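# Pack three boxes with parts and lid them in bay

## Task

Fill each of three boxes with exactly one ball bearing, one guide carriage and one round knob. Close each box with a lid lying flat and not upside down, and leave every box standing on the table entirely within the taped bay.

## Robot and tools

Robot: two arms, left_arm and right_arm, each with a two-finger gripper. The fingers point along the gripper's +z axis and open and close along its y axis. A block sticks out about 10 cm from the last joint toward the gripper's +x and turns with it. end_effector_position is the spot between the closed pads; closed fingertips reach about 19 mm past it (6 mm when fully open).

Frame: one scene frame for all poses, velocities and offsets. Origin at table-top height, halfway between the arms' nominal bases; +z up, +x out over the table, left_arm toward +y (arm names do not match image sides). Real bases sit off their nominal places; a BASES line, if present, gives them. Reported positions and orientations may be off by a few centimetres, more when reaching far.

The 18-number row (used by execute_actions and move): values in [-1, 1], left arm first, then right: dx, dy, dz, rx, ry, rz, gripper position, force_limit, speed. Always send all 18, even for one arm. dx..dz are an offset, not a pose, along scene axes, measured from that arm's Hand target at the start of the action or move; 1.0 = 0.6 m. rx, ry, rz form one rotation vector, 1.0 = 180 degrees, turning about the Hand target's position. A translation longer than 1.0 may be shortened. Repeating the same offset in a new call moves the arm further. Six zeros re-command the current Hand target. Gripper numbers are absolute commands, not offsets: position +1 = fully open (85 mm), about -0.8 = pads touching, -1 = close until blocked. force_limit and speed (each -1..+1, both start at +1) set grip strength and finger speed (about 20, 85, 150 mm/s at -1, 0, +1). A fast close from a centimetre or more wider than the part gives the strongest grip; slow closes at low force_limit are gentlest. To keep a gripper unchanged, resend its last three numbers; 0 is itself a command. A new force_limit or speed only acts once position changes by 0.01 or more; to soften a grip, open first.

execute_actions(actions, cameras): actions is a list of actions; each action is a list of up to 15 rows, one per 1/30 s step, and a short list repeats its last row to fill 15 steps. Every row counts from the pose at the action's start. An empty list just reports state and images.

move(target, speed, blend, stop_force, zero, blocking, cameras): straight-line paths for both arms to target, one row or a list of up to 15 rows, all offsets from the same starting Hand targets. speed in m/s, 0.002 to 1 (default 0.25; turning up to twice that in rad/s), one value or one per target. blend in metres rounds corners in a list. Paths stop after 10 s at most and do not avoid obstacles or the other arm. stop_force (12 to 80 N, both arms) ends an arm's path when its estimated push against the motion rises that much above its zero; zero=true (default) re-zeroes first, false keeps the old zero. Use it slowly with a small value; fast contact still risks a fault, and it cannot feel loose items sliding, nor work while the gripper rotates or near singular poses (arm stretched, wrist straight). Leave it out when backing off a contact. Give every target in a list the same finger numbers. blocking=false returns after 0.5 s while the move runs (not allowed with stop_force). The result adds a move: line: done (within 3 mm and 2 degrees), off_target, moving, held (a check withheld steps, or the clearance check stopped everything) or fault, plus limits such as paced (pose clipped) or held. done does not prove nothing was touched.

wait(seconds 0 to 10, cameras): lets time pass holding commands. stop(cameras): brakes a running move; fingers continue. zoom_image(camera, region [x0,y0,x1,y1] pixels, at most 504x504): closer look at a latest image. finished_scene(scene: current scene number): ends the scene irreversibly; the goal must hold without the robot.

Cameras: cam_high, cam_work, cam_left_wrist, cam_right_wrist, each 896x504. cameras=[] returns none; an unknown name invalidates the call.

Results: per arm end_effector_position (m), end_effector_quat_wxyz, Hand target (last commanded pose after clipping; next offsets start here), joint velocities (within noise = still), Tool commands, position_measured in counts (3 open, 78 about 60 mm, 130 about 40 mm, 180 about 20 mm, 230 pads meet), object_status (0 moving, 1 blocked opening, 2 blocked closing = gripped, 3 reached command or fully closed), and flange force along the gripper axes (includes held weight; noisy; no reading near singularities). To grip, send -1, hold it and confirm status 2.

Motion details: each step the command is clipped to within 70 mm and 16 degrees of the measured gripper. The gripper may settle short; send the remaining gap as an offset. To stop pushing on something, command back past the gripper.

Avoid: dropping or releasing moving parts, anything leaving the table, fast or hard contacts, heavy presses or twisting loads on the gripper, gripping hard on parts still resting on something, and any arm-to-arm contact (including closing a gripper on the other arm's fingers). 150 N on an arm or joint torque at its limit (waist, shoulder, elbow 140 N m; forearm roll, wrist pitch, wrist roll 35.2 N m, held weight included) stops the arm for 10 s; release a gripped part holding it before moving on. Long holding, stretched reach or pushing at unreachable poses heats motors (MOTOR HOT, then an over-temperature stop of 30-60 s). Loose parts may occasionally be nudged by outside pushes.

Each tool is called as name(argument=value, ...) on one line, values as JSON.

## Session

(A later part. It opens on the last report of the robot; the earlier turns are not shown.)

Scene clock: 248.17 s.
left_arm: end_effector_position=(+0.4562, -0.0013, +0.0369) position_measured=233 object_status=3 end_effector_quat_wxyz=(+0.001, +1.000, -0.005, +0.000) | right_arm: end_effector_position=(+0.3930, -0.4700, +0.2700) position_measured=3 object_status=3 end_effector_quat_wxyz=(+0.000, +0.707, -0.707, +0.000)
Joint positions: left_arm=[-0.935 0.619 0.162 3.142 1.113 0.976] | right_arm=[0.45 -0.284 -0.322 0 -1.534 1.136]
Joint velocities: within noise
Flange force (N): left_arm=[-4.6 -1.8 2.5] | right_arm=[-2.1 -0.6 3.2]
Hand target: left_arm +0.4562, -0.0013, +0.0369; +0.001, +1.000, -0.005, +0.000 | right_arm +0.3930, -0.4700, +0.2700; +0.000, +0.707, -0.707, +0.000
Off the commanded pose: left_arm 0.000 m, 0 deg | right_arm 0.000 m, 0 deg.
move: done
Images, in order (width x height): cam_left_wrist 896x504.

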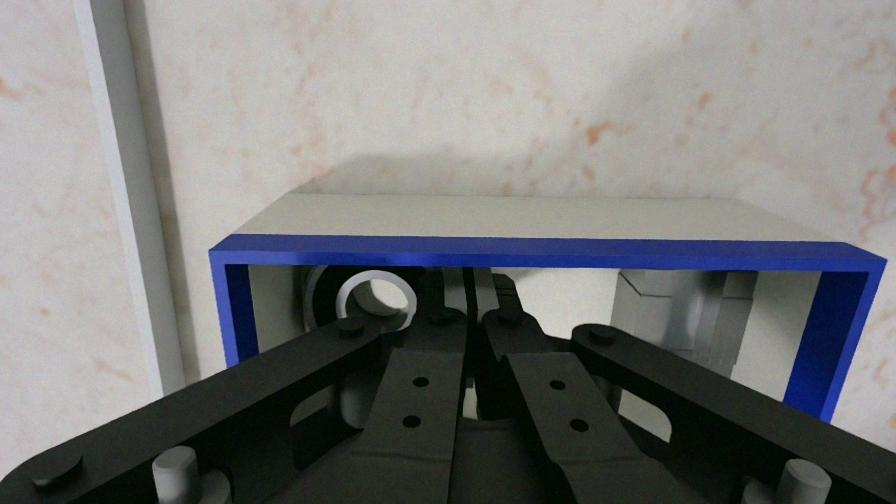

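move(target=[-0.0133,-0.0333,0,0,0,0,-0.9,-0.4,1,0,0,0,0,0,0,1,-1,-1], speed=0.1, cameras=[])

move(target=[-0.0003,-0.0417,0,0,0,0,-0.9,-0.4,1,0,0,0,0,0,0,1,-1,-1], speed=0.025, stop_force=12, cameras=[])

move(target=[[0,0.0167,0,0,0,0,-0.9,-0.4,1,0,0,0,0,0,0,1,-1,-1],[0,0.0167,0.1233,0,0,0,-0.9,-0.4,1,0,0,0,0,0,0,1,-1,-1],[-0.0167,0.05,0.1233,0,0,0,-0.9,-0.4,1,0,0,0,0,0,0,1,-1,-1]], speed=[0.1,0.25,0.25], cameras=["cam_left_wrist"])

Scene clock: 249.20 s.
left_arm: end_effector_position=(+0.4482, -0.0212, +0.0369) position_measured=233 object_status=3 end_effector_quat_wxyz=(+0.001, +1.000, -0.005, +0.000) | right_arm: end_effector_position=(+0.3930, -0.4700, +0.2700) position_measured=3 object_status=3 end_effector_quat_wxyz=(+0.000, +0.707, -0.707, +0.000)
Joint positions: left_arm=[-0.963 0.639 0.195 3.142 1.125 1.004] | right_arm=[0.45 -0.284 -0.322 0 -1.534 1.136]
Joint velocities: within noise
Flange force (N): left_arm=[-3.7 -1.8 3.6] | right_arm=[-2.8 -1.2 2.2]
Hand target: left_arm +0.4482, -0.0213, +0.0369; +0.001, +1.000, -0.005, +0.000 | right_arm +0.3930, -0.4700, +0.2700; +0.000, +0.707, -0.707, +0.000
Off the commanded pose: left_arm 0.000 m, 0 deg | right_arm 0.000 m, 0 deg.
move: done
No camera images: "cameras" was empty.

Scene clock: 250.90 s.
left_arm: end_effector_position=(+0.4480, -0.0463, +0.0369) position_measured=233 object_status=3 end_effector_quat_wxyz=(+0.001, +1.000, -0.005, +0.000) | right_arm: end_effector_position=(+0.3930, -0.4700, +0.2700) position_measured=3 object_status=3 end_effector_quat_wxyz=(+0.000, +0.707, -0.707, +0.000)
Joint positions: left_arm=[-0.983 0.681 0.264 3.142 1.153 1.024] | right_arm=[0.45 -0.284 -0.322 0 -1.534 1.136]
Joint velocities: within noise
Flange force (N): left_arm=[-3.5 -2.1 3.8] | right_arm=[-2.2 0.2 2.4]
Hand target: left_arm +0.4480, -0.0463, +0.0369; +0.001, +1.000, -0.005, +0.000 | right_arm +0.3930, -0.4700, +0.2700; +0.000, +0.707, -0.707, +0.000
Off the commanded pose: left_arm 0.000 m, 0 deg | right_arm 0.000 m, 0 deg.
move: done
No camera images: "cameras" was empty.

Scene clock: 251.97 s.
left_arm: end_effector_position=(+0.4380, -0.0163, +0.1109) position_measured=233 object_status=3 end_effector_quat_wxyz=(+0.001, +1.000, -0.005, +0.000) | right_arm: end_effector_position=(+0.3930, -0.4700, +0.2700) position_measured=3 object_status=3 end_effector_quat_wxyz=(+0.000, +0.707, -0.707, +0.000)
Joint positions: left_arm=[-0.972 0.545 0.233 3.142 1.257 1.013] | right_arm=[0.45 -0.284 -0.322 0 -1.534 1.136]
Joint velocities: within noise
Flange force (N): left_arm=[-4.5 -2.5 3.9] | right_arm=[-3.2 0.6 2.8]
Hand target: left_arm +0.4380, -0.0163, +0.1109; +0.001, +1.000, -0.005, +0.000 | right_arm +0.3930, -0.4700, +0.2700; +0.000, +0.707, -0.707, +0.000
Off the commanded pose: left_arm 0.000 m, 0 deg | right_arm 0.000 m, 0 deg.
move: done
Images, in order (width x height): cam_left_wrist 896x504.

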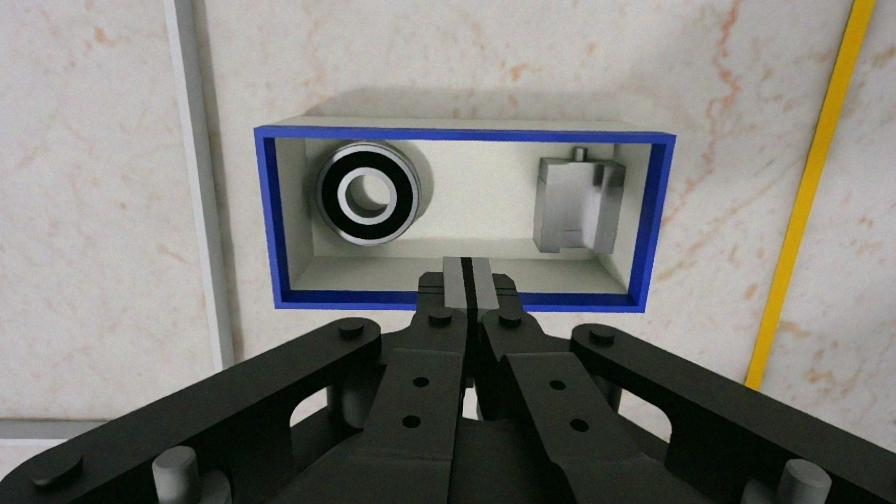

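move(target=[[0.0167,-0.035,0,0,0,0,-0.9,-0.4,1,0,0,0,0,0,0,1,-1,-1],[0.0167,-0.035,-0.1233,0,0,0,-0.9,-0.4,1,0,0,0,0,0,0,1,-1,-1]], speed=[0.2,0.15], cameras=[])

move(target=[-0.0003,-0.0333,0,0,0,0,-0.9,-0.4,1,0,0,0,0,0,0,1,-1,-1], speed=0.025, stop_force=12, cameras=[])

move(target=[[0,0.0167,0,0,0,0,-0.9,-0.4,1,0,0,0,0,0,0,1,-1,-1],[0,0.0167,0.1233,0,0,0,-0.9,-0.4,1,0,0,0,0,0,0,1,-1,-1],[-0.0167,0.05,0.1233,0,0,0,-0.9,-0.4,1,0,0,0,0,0,0,1,-1,-1]], speed=[0.1,0.25,0.25], cameras=["cam_left_wrist"])

Scene clock: 253.60 s.
left_arm: end_effector_position=(+0.4480, -0.0373, +0.0370) position_measured=233 object_status=3 end_effector_quat_wxyz=(+0.001, +1.000, -0.005, +0.000) | right_arm: end_effector_position=(+0.3930, -0.4700, +0.2700) position_measured=3 object_status=3 end_effector_quat_wxyz=(+0.000, +0.707, -0.707, +0.000)
Joint positions: left_arm=[-0.976 0.666 0.239 3.142 1.142 1.017] | right_arm=[0.45 -0.284 -0.322 0 -1.534 1.136]
Joint velocities: within noise
Flange force (N): left_arm=[-4.1 -2.2 3.7] | right_arm=[-3.3 0.9 2.6]
Hand target: left_arm +0.4480, -0.0373, +0.0369; +0.001, +1.000, -0.005, +0.000 | right_arm +0.3930, -0.4700, +0.2700; +0.000, +0.707, -0.707, +0.000
Off the commanded pose: left_arm 0.000 m, 0 deg | right_arm 0.000 m, 0 deg.
move: done
No camera images: "cameras" was empty.

Scene clock: 255.10 s.
left_arm: end_effector_position=(+0.4478, -0.0572, +0.0369) position_measured=233 object_status=3 end_effector_quat_wxyz=(+0.001, +1.000, -0.005, +0.000) | right_arm: end_effector_position=(+0.3930, -0.4700, +0.2700) position_measured=3 object_status=3 end_effector_quat_wxyz=(+0.000, +0.707, -0.707, +0.000)
Joint positions: left_arm=[-0.992 0.7 0.296 3.142 1.165 1.033] | right_arm=[0.45 -0.284 -0.322 0 -1.534 1.136]
Joint velocities: within noise
Flange force (N): left_arm=[-4.1 -4.3 3.0] | right_arm=[-2.8 0.9 3.1]
Hand target: left_arm +0.4478, -0.0573, +0.0369; +0.001, +1.000, -0.005, +0.000 | right_arm +0.3930, -0.4700, +0.2700; +0.000, +0.707, -0.707, +0.000
Off the commanded pose: left_arm 0.000 m, 0 deg | right_arm 0.000 m, 0 deg.
move: done
No camera images: "cameras" was empty.

Scene clock: 256.17 s.
left_arm: end_effector_position=(+0.4378, -0.0272, +0.1109) position_measured=233 object_status=3 end_effector_quat_wxyz=(+0.001, +1.000, -0.005, +0.000) | right_arm: end_effector_position=(+0.3930, -0.4700, +0.2700) position_measured=3 object_status=3 end_effector_quat_wxyz=(+0.000, +0.707, -0.707, +0.000)
Joint positions: left_arm=[-0.982 0.565 0.263 3.142 1.267 1.023] | right_arm=[0.45 -0.284 -0.322 0 -1.534 1.136]
Joint velocities: within noise
Flange force (N): left_arm=[-3.9 -2.4 3.7] | right_arm=[-2.5 -0.3 2.9]
Hand target: left_arm +0.4378, -0.0273, +0.1109; +0.001, +1.000, -0.005, +0.000 | right_arm +0.3930, -0.4700, +0.2700; +0.000, +0.707, -0.707, +0.000
Off the commanded pose: left_arm 0.000 m, 0 deg | right_arm 0.000 m, 0 deg.
move: done
Images, in order (width x height): cam_left_wrist 896x504.

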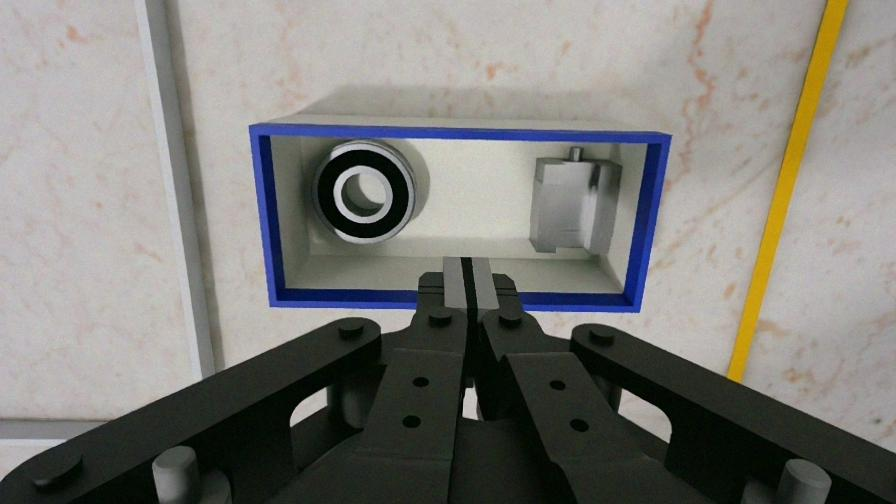

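move(target=[[0,0,0.1818,0,0,0.0,-0.9,-0.4,1,0,0,0,0,0,0,1,-1,-1],[0.3453,0.8988,0.17,0,0,0.003,-0.9,-0.4,1,0,0,0,0,0,0,1,-1,-1],[0.3453,0.8988,0.0152,0,0,0.003,0.4,-0.4,1,0,0,0,0,0,0,1,-1,-1]], blend=[0.04,0.04,0], speed=0.4, cameras=["cam_left_wrist"])

Scene clock: 260.00 s.
left_arm: end_effector_position=(+0.6450, +0.5120, +0.1200) position_measured=78 object_status=0 end_effector_quat_wxyz=(+0.001, +1.000, -0.001, +0.000) | right_arm: end_effector_position=(+0.3930, -0.4700, +0.2700) position_measured=3 object_status=3 end_effector_quat_wxyz=(+0.000, +0.707, -0.707, +0.000)
Joint positions: left_arm=[-0.051 0.561 0.28 3.143 1.288 0.101] | right_arm=[0.45 -0.284 -0.322 0 -1.534 1.136]
Joint velocities: within noise
Flange force (N): left_arm=[-4.2 1.7 4.8] | right_arm=[-2.7 -0.3 2.5]
Hand target: left_arm +0.6450, +0.5120, +0.1200; +0.001, +1.000, -0.001, +0.000 | right_arm +0.3930, -0.4700, +0.2700; +0.000, +0.707, -0.707, +0.000
Off the commanded pose: left_arm 0.000 m, 0 deg | right_arm 0.000 m, 0 deg.
move: done
Images, in order (width x height): cam_left_wrist 896x504.

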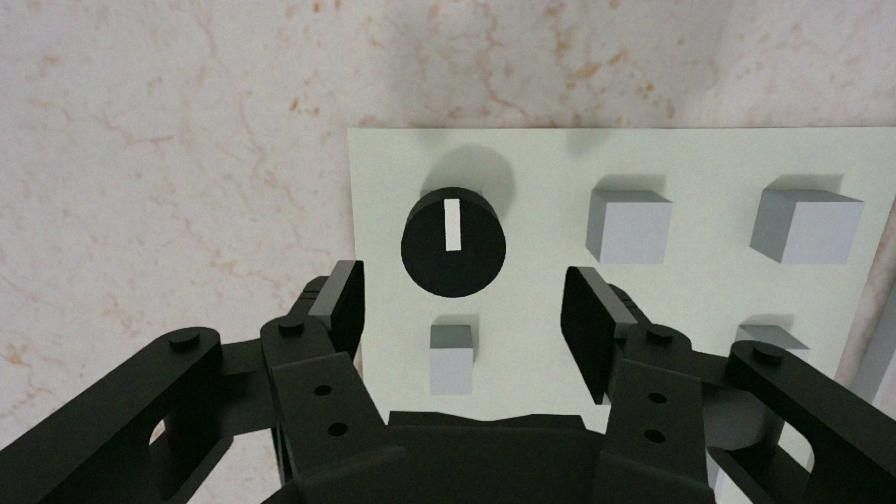

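move(target=[[0.0017,0.0035,-0.1017,0,0,0,0.4,-0.4,1,0,0,0,0,0,0,1,-1,-1],[0.0017,0.0035,-0.1017,0,0,0,-1,-0.4,-1,0,0,0,0,0,0,1,-1,-1],[0.0017,0.0035,0.1333,0,0,0,-1,-0.4,-1,0,0,0,0,0,0,1,-1,-1]], speed=[0.15,0.1,0.25], cameras=["cam_left_wrist"])

Scene clock: 263.13 s.
left_arm: end_effector_position=(+0.6460, +0.5141, +0.2000) position_measured=126 object_status=2 end_effector_quat_wxyz=(+0.001, +1.000, -0.001, +0.000) | right_arm: end_effector_position=(+0.3930, -0.4700, +0.2700) position_measured=3 object_status=3 end_effector_quat_wxyz=(+0.000, +0.707, -0.707, +0.000)
Joint positions: left_arm=[-0.048 0.524 0.413 3.143 1.46 0.098] | right_arm=[0.45 -0.284 -0.322 0 -1.534 1.136]
Joint velocities: within noise
Flange force (N): left_arm=[-2.9 1.7 4.7] | right_arm=[-2.6 0.3 2.5]
Hand target: left_arm +0.6460, +0.5141, +0.2000; +0.001, +1.000, -0.001, +0.000 | right_arm +0.3930, -0.4700, +0.2700; +0.000, +0.707, -0.707, +0.000
Off the commanded pose: left_arm 0.000 m, 0 deg | right_arm 0.000 m, 0 deg.
move: done
Images, in order (width x height): cam_left_wrist 896x504.

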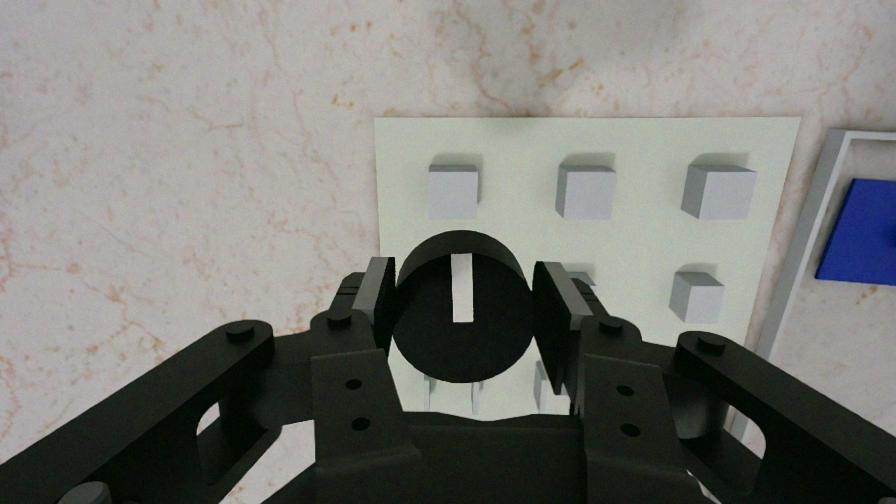

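move(target=[[-0.3145,-0.916,-0.1,0,0,-0.0025,-1,-0.4,-1,0,0,0,0,0,0,1,-1,-1],[-0.3145,-0.916,-0.2283,0,0,-0.0025,-1,-0.4,-1,0,0,0,0,0,0,1,-1,-1]], speed=[0.4,0.12], blend=[0.02,0], cameras=["cam_left_wrist","cam_work"])

Scene clock: 265.90 s.
left_arm: end_effector_position=(+0.4573, -0.0355, +0.0631) position_measured=126 object_status=2 end_effector_quat_wxyz=(+0.001, +1.000, -0.005, +0.000) | right_arm: end_effector_position=(+0.3930, -0.4700, +0.2700) position_measured=3 object_status=3 end_effector_quat_wxyz=(+0.000, +0.707, -0.707, +0.000)
Joint positions: left_arm=[-0.962 0.652 0.282 3.142 1.2 1.005] | right_arm=[0.45 -0.284 -0.322 0 -1.534 1.136]
Joint velocities: within noise
Flange force (N): left_arm=[-3.7 -2.2 4.7] | right_arm=[-2.5 0.2 2.5]
Hand target: left_arm +0.4573, -0.0355, +0.0630; +0.001, +1.000, -0.005, +0.000 | right_arm +0.3930, -0.4700, +0.2700; +0.000, +0.707, -0.707, +0.000
Off the commanded pose: left_arm 0.000 m, 0 deg | right_arm 0.000 m, 0 deg.
move: done
Images, in order (width x height): cam_work 896x504, cam_left_wrist 896x504.

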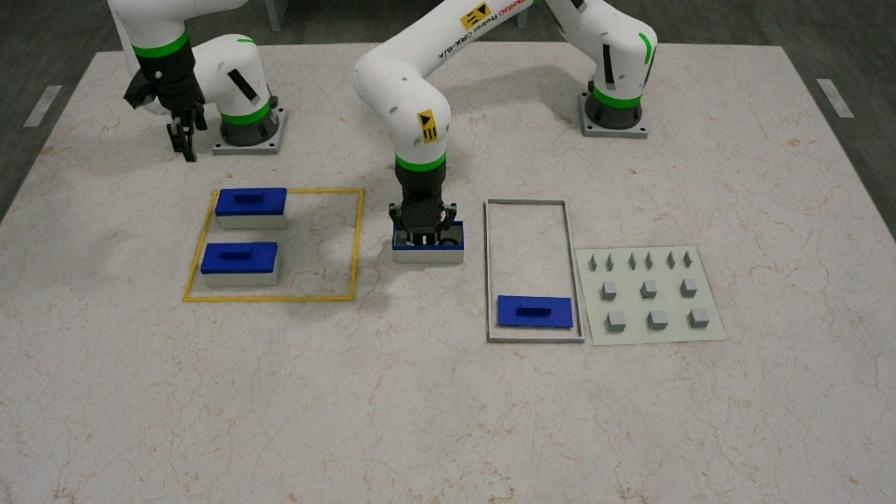

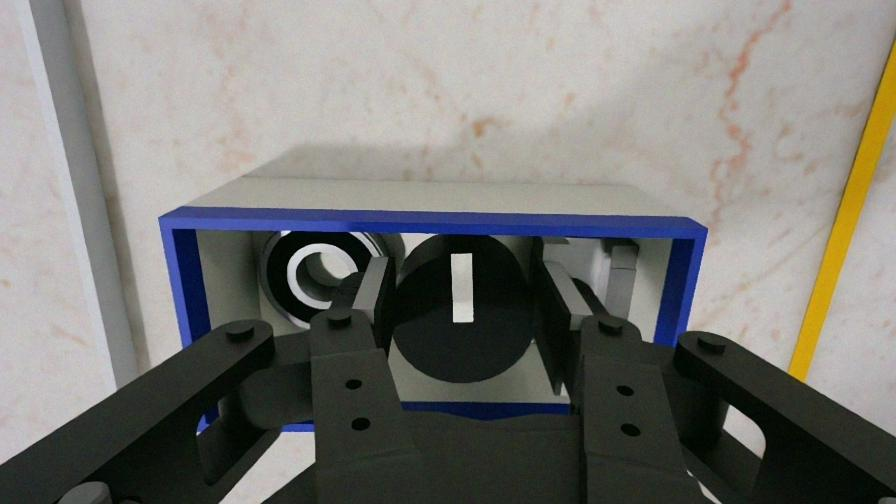

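zoom_image(camera="cam_left_wrist", region=[240, 200, 720, 460])

Scaled by 1.050 from the camera's 896x504 image, which has a finer 1280x720 frame.

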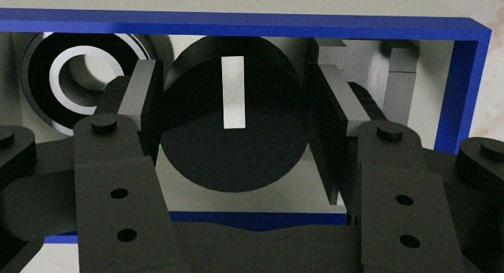

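move(target=[0,0.0,-0.0417,0,0,0,-1,-0.4,-1,0,0,0,0,0,0,1,-1,-1], speed=0.025, stop_force=12, cameras=["cam_left_wrist"])

move(target=[0,0,-0.025,0,0,0,-1,-0.4,-1,0,0,0,0,0,0,1,-1,-1], speed=0.014, stop_force=12, cameras=["cam_left_wrist"])

Scene clock: 268.00 s.
left_arm: end_effector_position=(+0.4573, -0.0355, +0.0380) position_measured=126 object_status=2 end_effector_quat_wxyz=(+0.001, +1.000, -0.005, +0.000) | right_arm: end_effector_position=(+0.3930, -0.4700, +0.2700) position_measured=3 object_status=3 end_effector_quat_wxyz=(+0.000, +0.707, -0.707, +0.000)
Joint positions: left_arm=[-0.962 0.676 0.259 3.142 1.152 1.005] | right_arm=[0.45 -0.284 -0.322 0 -1.534 1.136]
Joint velocities: within noise
Flange force (N): left_arm=[-4.5 -2.4 4.2] | right_arm=[-2.9 0.4 2.4]
Hand target: left_arm +0.4573, -0.0355, +0.0380; +0.001, +1.000, -0.005, +0.000 | right_arm +0.3930, -0.4700, +0.2700; +0.000, +0.707, -0.707, +0.000
Off the commanded pose: left_arm 0.000 m, 0 deg | right_arm 0.000 m, 0 deg.
move: done
Images, in order (width x height): cam_left_wrist 896x504.

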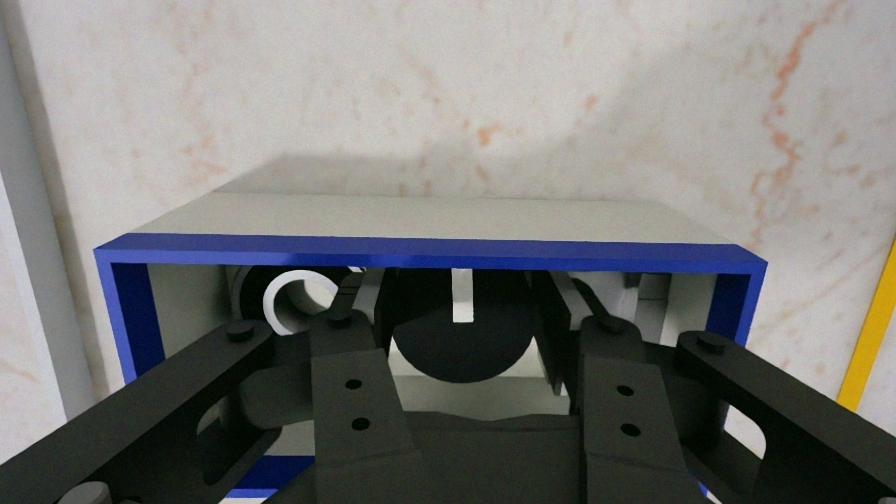

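Scene clock: 268.70 s.
left_arm: end_effector_position=(+0.4574, -0.0355, +0.0366) position_measured=126 object_status=2 end_effector_quat_wxyz=(+0.001, +1.000, -0.005, +0.000) | right_arm: end_effector_position=(+0.3930, -0.4700, +0.2700) position_measured=3 object_status=3 end_effector_quat_wxyz=(+0.000, +0.707, -0.707, +0.000)
Joint positions: left_arm=[-0.962 0.678 0.257 3.142 1.149 1.005] | right_arm=[0.45 -0.284 -0.322 0 -1.534 1.136]
Joint velocities: within noise
Flange force (N): left_arm=[-6.8 -4.3 -14.9] | right_arm=[-2.8 0.8 3.1]
Hand target: left_arm +0.4574, -0.0355, +0.0366; +0.001, +1.000, -0.005, +0.000 (not the last commanded pose) | right_arm +0.3930, -0.4700, +0.2700; +0.000, +0.707, -0.707, +0.000
Off the commanded pose: left_arm 0.014 m, 0 deg | right_arm 0.000 m, 0 deg.
move: contact (left_arm)
Images, in order (width x height): cam_left_wrist 896x504.

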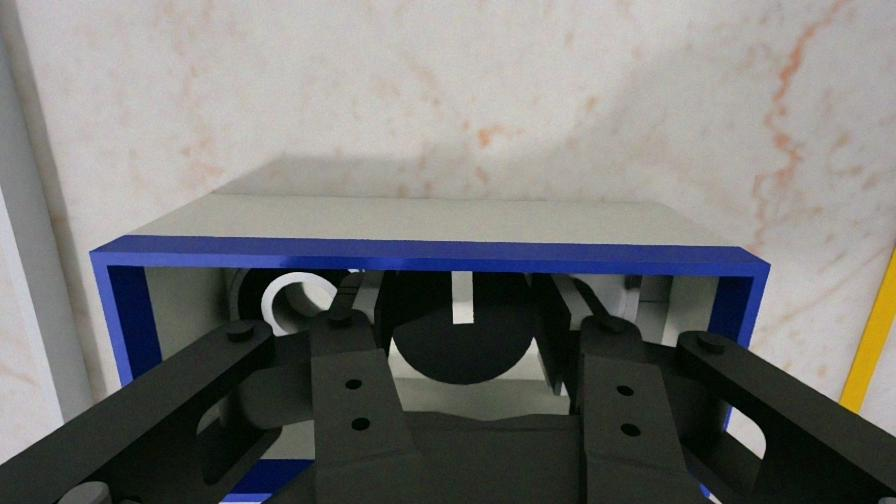

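Contact at the floor height as before. Release, lift, view.

move(target=[[0,0,0.0017,0,0,0,-1,-0.4,-1,0,0,0,0,0,0,1,-1,-1],[0,0,0.0017,0,0,0,0.09,-0.4,-1,0,0,0,0,0,0,1,-1,-1],[0,0,0.1167,0,0,0,0.09,-0.4,-1,0,0,0,0,0,0,1,-1,-1],[-0.0333,0.0167,0.15,0,0,0,0.09,-0.4,-1,0,0,0,0,0,0,1,-1,-1]], speed=[0.05,0.05,0.15,0.2], cameras=["cam_left_wrist"])

Scene clock: 271.13 s.
left_arm: end_effector_position=(+0.4374, -0.0255, +0.1266) position_measured=118 object_status=3 end_effector_quat_wxyz=(+0.001, +1.000, -0.005, +0.000) | right_arm: end_effector_position=(+0.3930, -0.4700, +0.2700) position_measured=3 object_status=3 end_effector_quat_wxyz=(+0.000, +0.707, -0.707, +0.000)
Joint positions: left_arm=[-0.981 0.55 0.277 3.142 1.297 1.024] | right_arm=[0.45 -0.284 -0.322 0 -1.534 1.136]
Joint velocities: within noise
Flange force (N): left_arm=[-3.2 -2.0 4.3] | right_arm=[-2.6 0.4 3.2]
Hand target: left_arm +0.4374, -0.0255, +0.1266; +0.001, +1.000, -0.005, +0.000 | right_arm +0.3930, -0.4700, +0.2700; +0.000, +0.707, -0.707, +0.000
Off the commanded pose: left_arm 0.000 m, 0 deg | right_arm 0.000 m, 0 deg.
move: done
Images, in order (width x height): cam_left_wrist 896x504.

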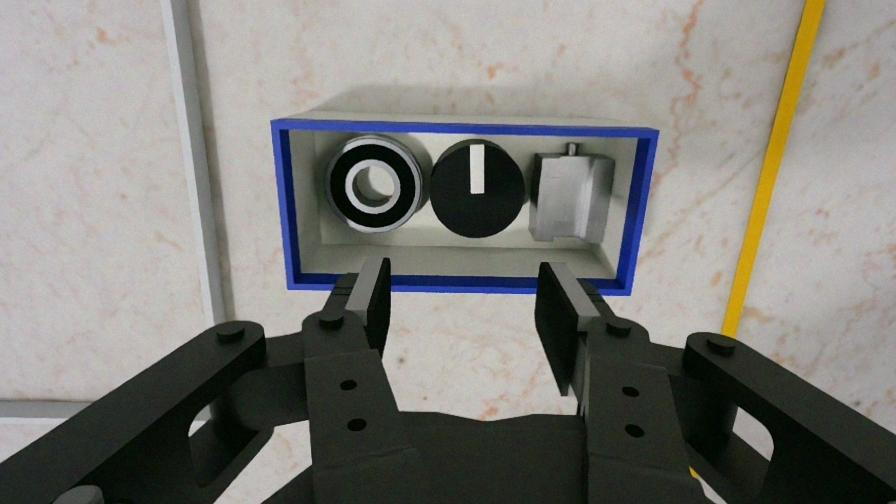

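zoom_image(camera="cam_left_wrist", region=[240, 90, 690, 310])

Scaled by 1.120 from the camera's 896x504 image, which has a finer 1280x720 frame.

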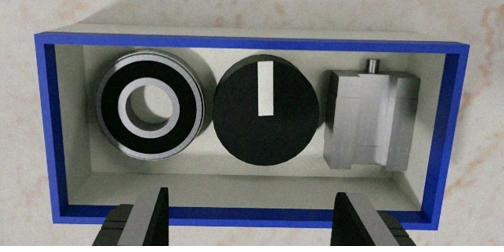

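move(target=[0.0147,0,0,0,0,0,0.09,-0.4,-1,0,0,0,0,0,0,1,-1,-1], speed=0.1, cameras=["cam_left_wrist","cam_high","cam_work"])

zoom_image(camera="cam_left_wrist", region=[240, 110, 690, 330])

Scene clock: 274.13 s.
left_arm: end_effector_position=(+0.4462, -0.0255, +0.1266) position_measured=118 object_status=3 end_effector_quat_wxyz=(+0.001, +1.000, -0.005, +0.000) | right_arm: end_effector_position=(+0.3930, -0.4700, +0.2700) position_measured=3 object_status=3 end_effector_quat_wxyz=(+0.000, +0.707, -0.707, +0.000)
Joint positions: left_arm=[-0.969 0.565 0.3 3.142 1.305 1.012] | right_arm=[0.45 -0.284 -0.322 0 -1.534 1.136]
Joint velocities: within noise
Flange force (N): left_arm=[-3.3 -1.4 4.2] | right_arm=[-2.6 0.6 3.0]
Hand target: left_arm +0.4462, -0.0255, +0.1266; +0.001, +1.000, -0.005, +0.000 | right_arm +0.3930, -0.4700, +0.2700; +0.000, +0.707, -0.707, +0.000
Off the commanded pose: left_arm 0.000 m, 0 deg | right_arm 0.000 m, 0 deg.
move: done
Images, in order (width x height): cam_high 896x504, cam_work 896x504, cam_left_wrist 896x504.

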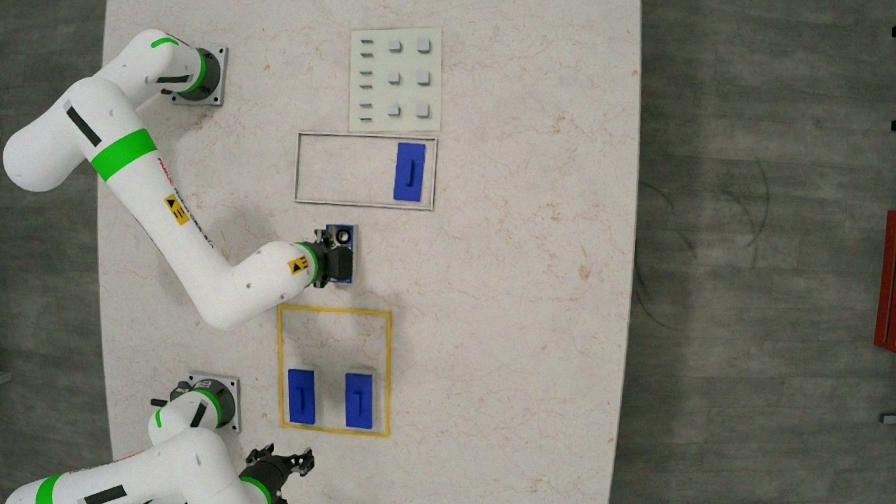

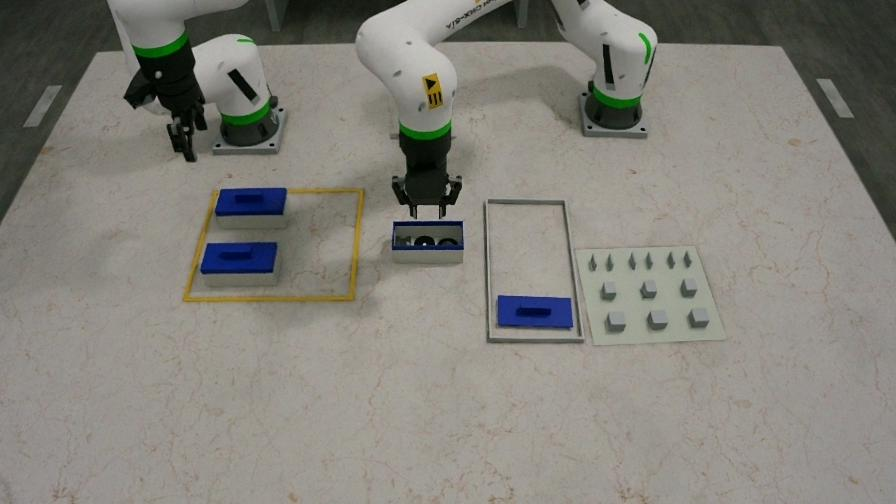

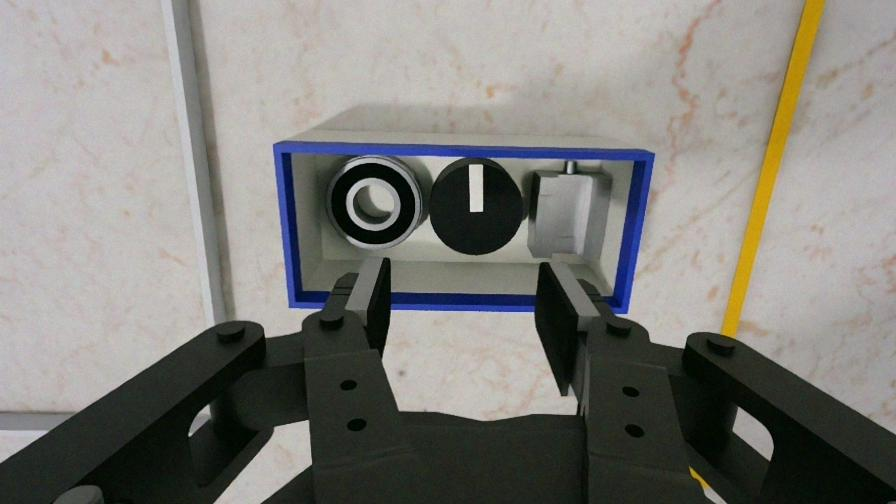

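Scaled by 1.120 from the camera's 896x504 image, which has a finer 1280x720 frame.

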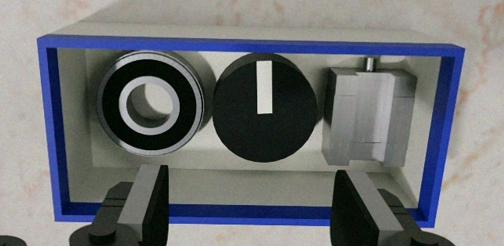

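move(target=[[0,0,0.1,0,0,-0.1,0.1,-0.4,-1,0,0,0,0,0,0,1,-1,-1],[0.2813,0.3558,0.0307,0,0,-0.514,0.1,-0.4,-1,0,0,0,0,0,0,1,-1,-1]], blend=[0.03,0], speed=0.35, cameras=["cam_left_wrist"])

Scene clock: 277.40 s.
left_arm: end_effector_position=(+0.6150, +0.1880, +0.1450) position_measured=117 object_status=3 end_effector_quat_wxyz=(+0.001, +0.688, -0.726, +0.000) | right_arm: end_effector_position=(+0.3930, -0.4700, +0.2700) position_measured=3 object_status=3 end_effector_quat_wxyz=(+0.000, +0.707, -0.707, +0.000)
Joint positions: left_arm=[-0.546 0.597 0.395 3.143 1.369 -1.026] | right_arm=[0.45 -0.284 -0.322 0 -1.534 1.136]
Joint velocities: within noise
Flange force (N): left_arm=[-0.2 3.7 3.9] | right_arm=[-3.1 0.4 2.2]
Hand target: left_arm +0.6150, +0.1880, +0.1450; +0.001, +0.688, -0.726, +0.000 | right_arm +0.3930, -0.4700, +0.2700; +0.000, +0.707, -0.707, +0.000
Off the commanded pose: left_arm 0.000 m, 0 deg | right_arm 0.000 m, 0 deg.
move: done
Images, in order (width x height): cam_left_wrist 896x504.

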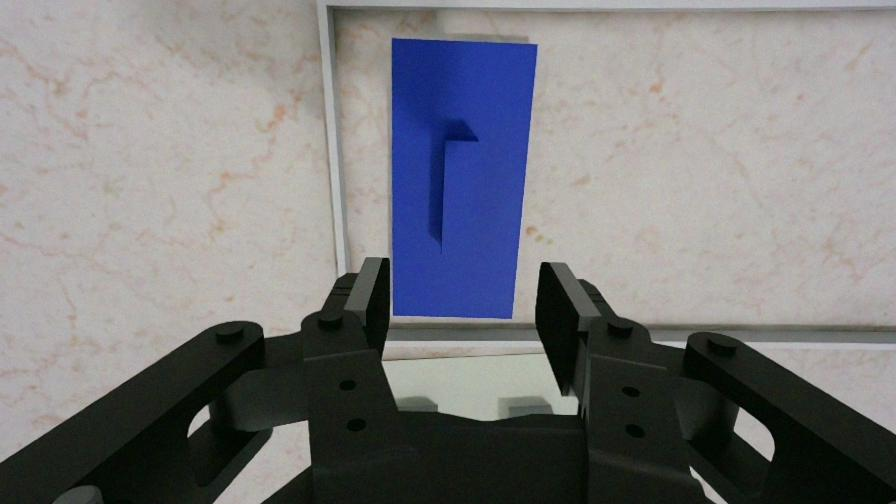

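move(target=[-0.0017,0,-0.07,0,0,-0.005,0.1,-0.4,-1,0,0,0,0,0,0,1,-1,-1], speed=0.15, cameras=["cam_left_wrist"])

Scene clock: 278.37 s.
left_arm: end_effector_position=(+0.6140, +0.1880, +0.1030) position_measured=117 object_status=3 end_effector_quat_wxyz=(+0.001, +0.682, -0.731, +0.000) | right_arm: end_effector_position=(+0.3930, -0.4700, +0.2700) position_measured=3 object_status=3 end_effector_quat_wxyz=(+0.000, +0.707, -0.707, +0.000)
Joint positions: left_arm=[-0.547 0.622 0.332 3.143 1.282 -1.041] | right_arm=[0.45 -0.284 -0.322 0 -1.534 1.136]
Joint velocities: within noise
Flange force (N): left_arm=[-0.5 4.7 4.1] | right_arm=[-3.8 0.4 3.2]
Hand target: left_arm +0.6140, +0.1880, +0.1030; +0.001, +0.682, -0.731, +0.000 | right_arm +0.3930, -0.4700, +0.2700; +0.000, +0.707, -0.707, +0.000
Off the commanded pose: left_arm 0.000 m, 0 deg | right_arm 0.000 m, 0 deg.
move: done
Images, in order (width x height): cam_left_wrist 896x504.

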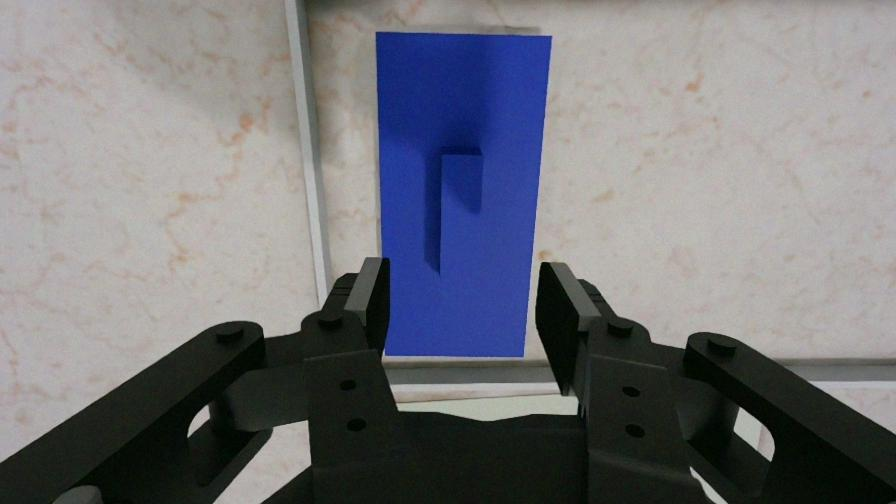

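move(target=[[0,-0.0033,-0.1183,0,0,-0.001,0.1,-0.4,-1,0,0,0,0,0,0,1,-1,-1],[0,-0.0033,-0.1183,0,0,-0.001,-1,-0.4,-1,0,0,0,0,0,0,1,-1,-1],[0,-0.0033,0.1,0,0,-0.001,-1,-0.4,-1,0,0,0,0,0,0,1,-1,-1]], speed=[0.12,0.1,0.15], cameras=["cam_left_wrist"])

Scene clock: 282.40 s.
left_arm: end_effector_position=(+0.6140, +0.1860, +0.1632) position_measured=191 object_status=2 end_effector_quat_wxyz=(+0.001, +0.681, -0.732, +0.000) | right_arm: end_effector_position=(+0.3930, -0.4700, +0.2700) position_measured=3 object_status=3 end_effector_quat_wxyz=(+0.000, +0.707, -0.707, +0.000)
Joint positions: left_arm=[-0.55 0.588 0.423 3.143 1.407 -1.041] | right_arm=[0.45 -0.284 -0.322 0 -1.534 1.136]
Joint velocities: within noise
Flange force (N): left_arm=[0.0 3.7 4.8] | right_arm=[-2.7 -0.7 2.5]
Hand target: left_arm +0.6140, +0.1860, +0.1630; +0.001, +0.681, -0.732, +0.000 | right_arm +0.3930, -0.4700, +0.2700; +0.000, +0.707, -0.707, +0.000
Off the commanded pose: left_arm 0.000 m, 0 deg | right_arm 0.000 m, 0 deg.
move: done
Images, in order (width x height): cam_left_wrist 896x504.

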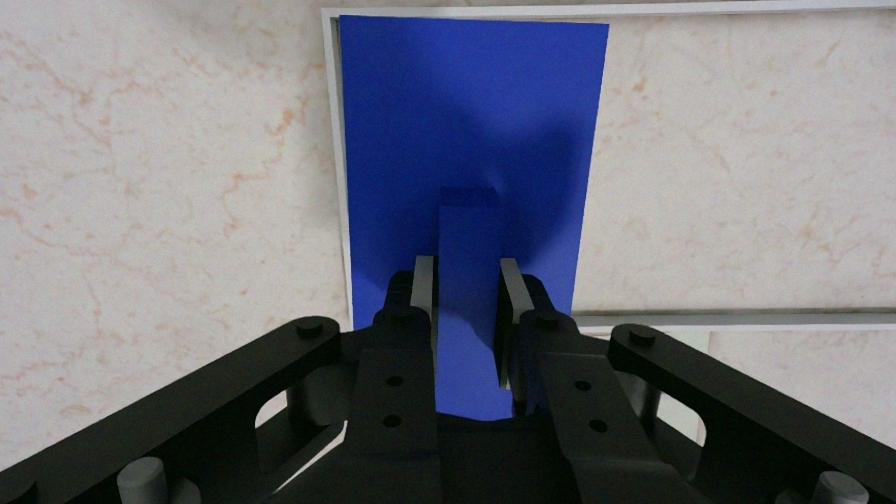

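move(target=[[-0.2785,-0.3552,0,0,0,0.0206,-1,-0.4,-1,0,0,0,0,0,0,1,-1,-1],[-0.2785,-0.3552,-0.12,0,0,0.0206,-1,-0.4,-1,0,0,0,0,0,0,1,-1,-1]], speed=[0.3,0.12], cameras=["cam_high","cam_work","cam_left_wrist"])

zoom_image(camera="cam_work", region=[370, 180, 490, 280])

zoom_image(camera="cam_high", region=[280, 200, 400, 300])

Scene clock: 284.60 s.
left_arm: end_effector_position=(+0.4469, -0.0271, +0.0911) position_measured=191 object_status=2 end_effector_quat_wxyz=(+0.001, +0.705, -0.710, +0.000) | right_arm: end_effector_position=(+0.3930, -0.4700, +0.2700) position_measured=3 object_status=3 end_effector_quat_wxyz=(+0.000, +0.707, -0.707, +0.000)
Joint positions: left_arm=[-0.969 0.597 0.264 3.143 1.238 -0.558] | right_arm=[0.45 -0.284 -0.322 0 -1.534 1.136]
Joint velocities: within noise
Flange force (N): left_arm=[-0.8 2.0 4.5] | right_arm=[-3.0 0.7 3.4]
Hand target: left_arm +0.4469, -0.0271, +0.0910; +0.001, +0.704, -0.710, +0.000 | right_arm +0.3930, -0.4700, +0.2700; +0.000, +0.707, -0.707, +0.000
Off the commanded pose: left_arm 0.000 m, 0 deg | right_arm 0.000 m, 0 deg.
move: done
Images, in order (width x height): cam_high 896x504, cam_work 896x504, cam_left_wrist 896x504.

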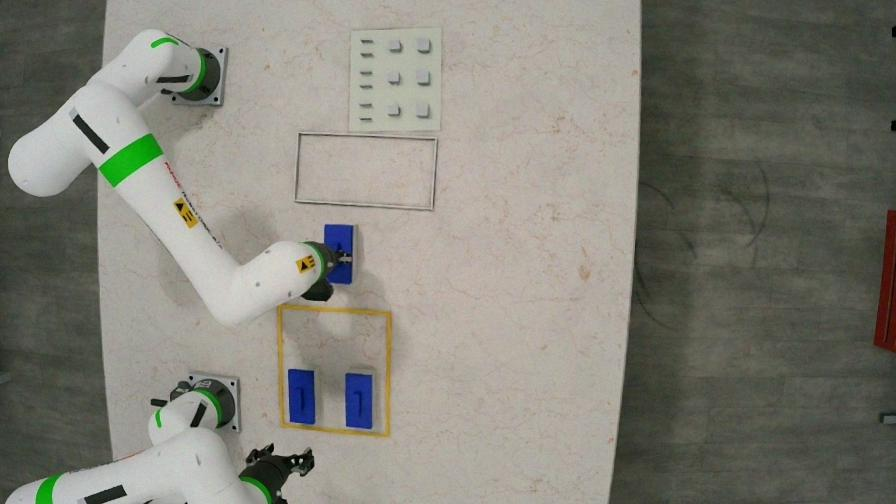

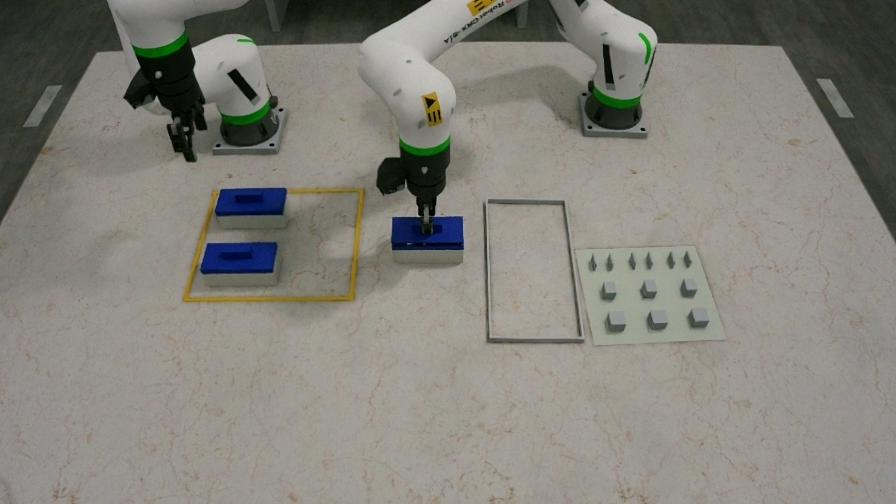

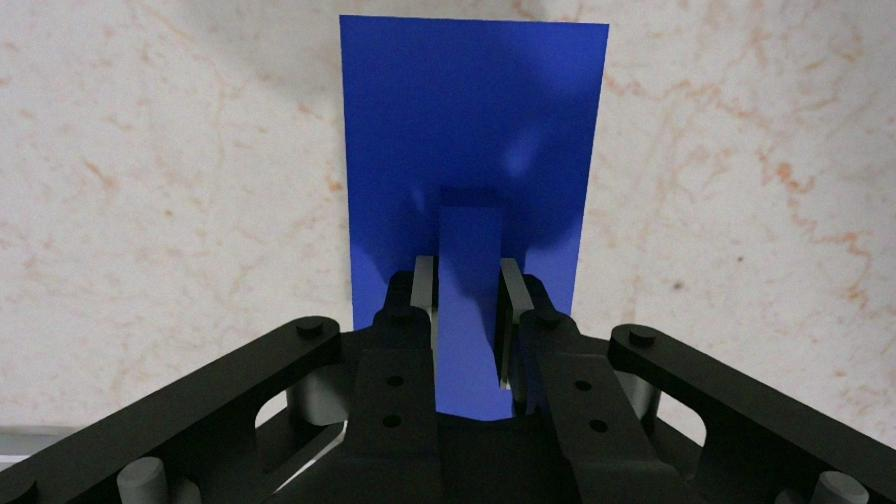

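Scaled by 4.200 from the camera's 896x504 image, which has a finer 1280x720 frame.

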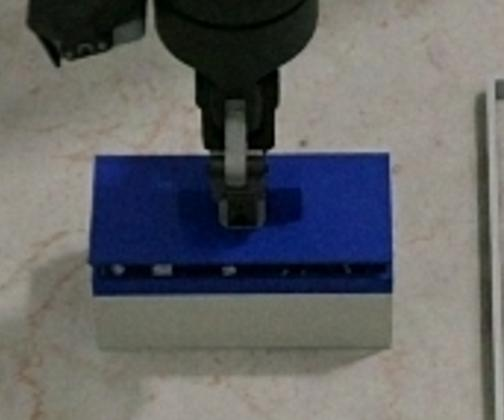

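Scaled by 4.200 from the camera's 896x504 image, which has a finer 1280x720 frame.

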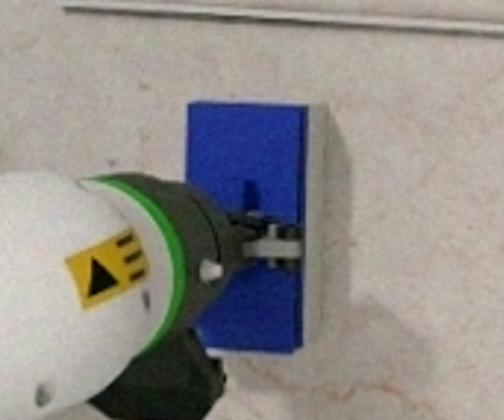

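move(target=[0,0.0012,-0.0267,0,0,0,-1,-0.4,-1,0,0,0,0,0,0,1,-1,-1], speed=0.012, stop_force=12, cameras=["cam_high","cam_work","cam_left_wrist"])

zoom_image(camera="cam_work", region=[370, 180, 490, 280])

zoom_image(camera="cam_high", region=[280, 200, 400, 300])

Scene clock: 287.83 s.
left_arm: end_effector_position=(+0.4469, -0.0266, +0.0787) position_measured=191 object_status=2 end_effector_quat_wxyz=(+0.001, +0.704, -0.710, +0.000) | right_arm: end_effector_position=(+0.3930, -0.4700, +0.2700) position_measured=3 object_status=3 end_effector_quat_wxyz=(+0.000, +0.707, -0.707, +0.000)
Joint positions: left_arm=[-0.968 0.606 0.248 3.143 1.213 -0.559] | right_arm=[0.45 -0.284 -0.322 0 -1.534 1.136]
Joint velocities: within noise
Flange force (N): left_arm=[-4.9 10.9 -19.9] | right_arm=[-2.6 0.1 2.7]
Hand target: left_arm +0.4469, -0.0266, +0.0787; +0.001, +0.704, -0.710, +0.000 (not the last commanded pose) | right_arm +0.3930, -0.4700, +0.2700; +0.000, +0.707, -0.707, +0.000
Off the commanded pose: left_arm 0.004 m, 0 deg | right_arm 0.000 m, 0 deg.
move: contact (left_arm)
Images, in order (width x height): cam_high 896x504, cam_work 896x504, cam_left_wrist 896x504.

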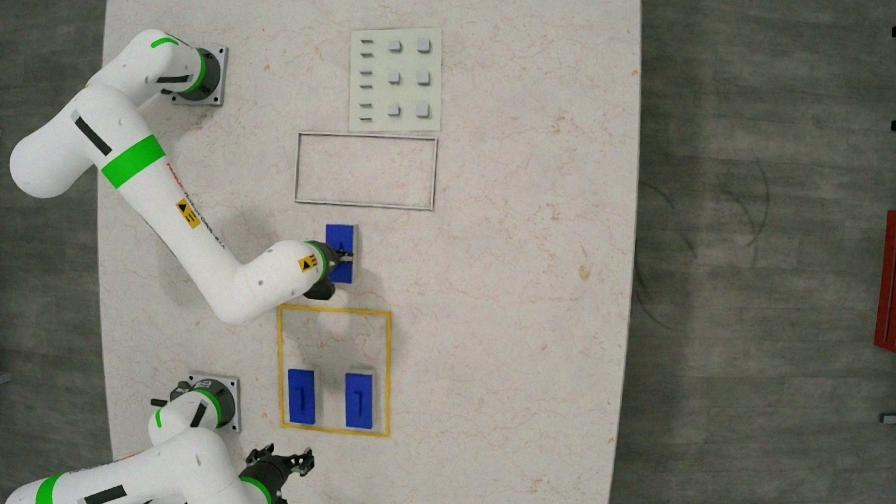

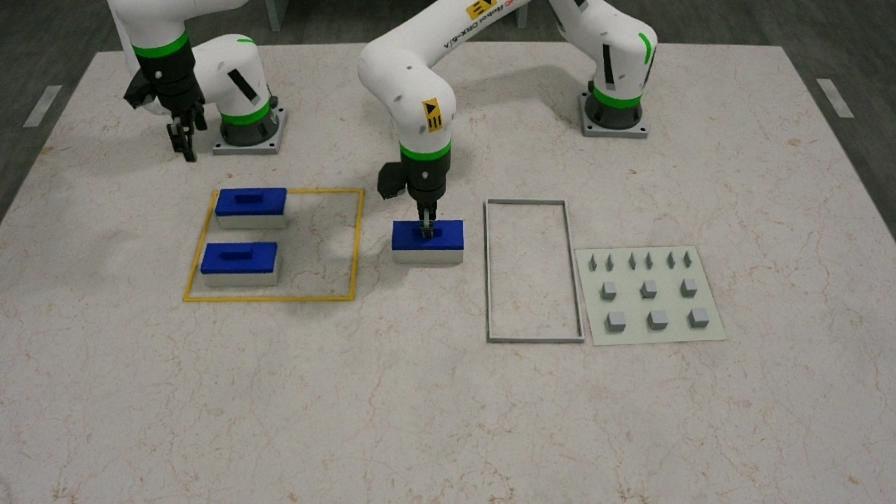

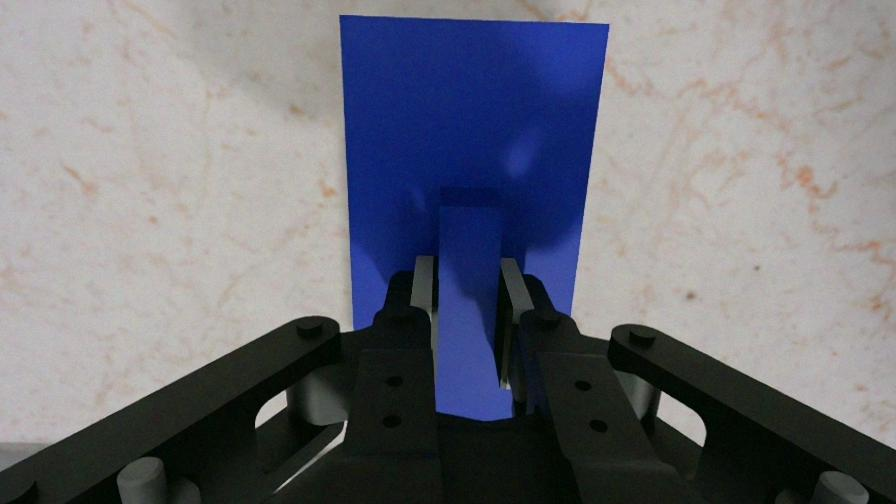

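Scaled by 4.200 from the camera's 896x504 image, which has a finer 1280x720 frame.

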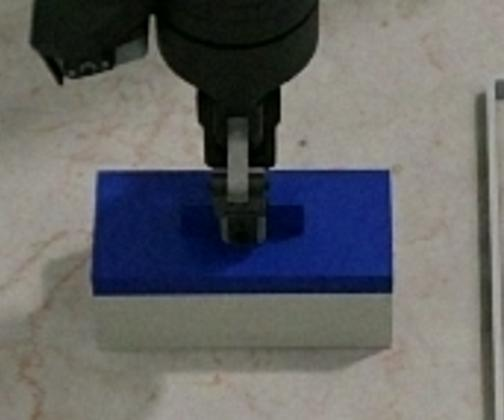

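Scaled by 4.200 from the camera's 896x504 image, which has a finer 1280x720 frame.

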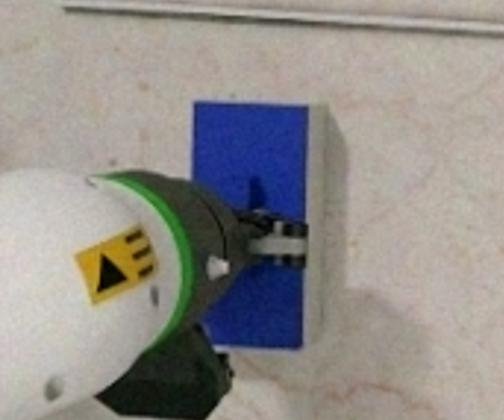

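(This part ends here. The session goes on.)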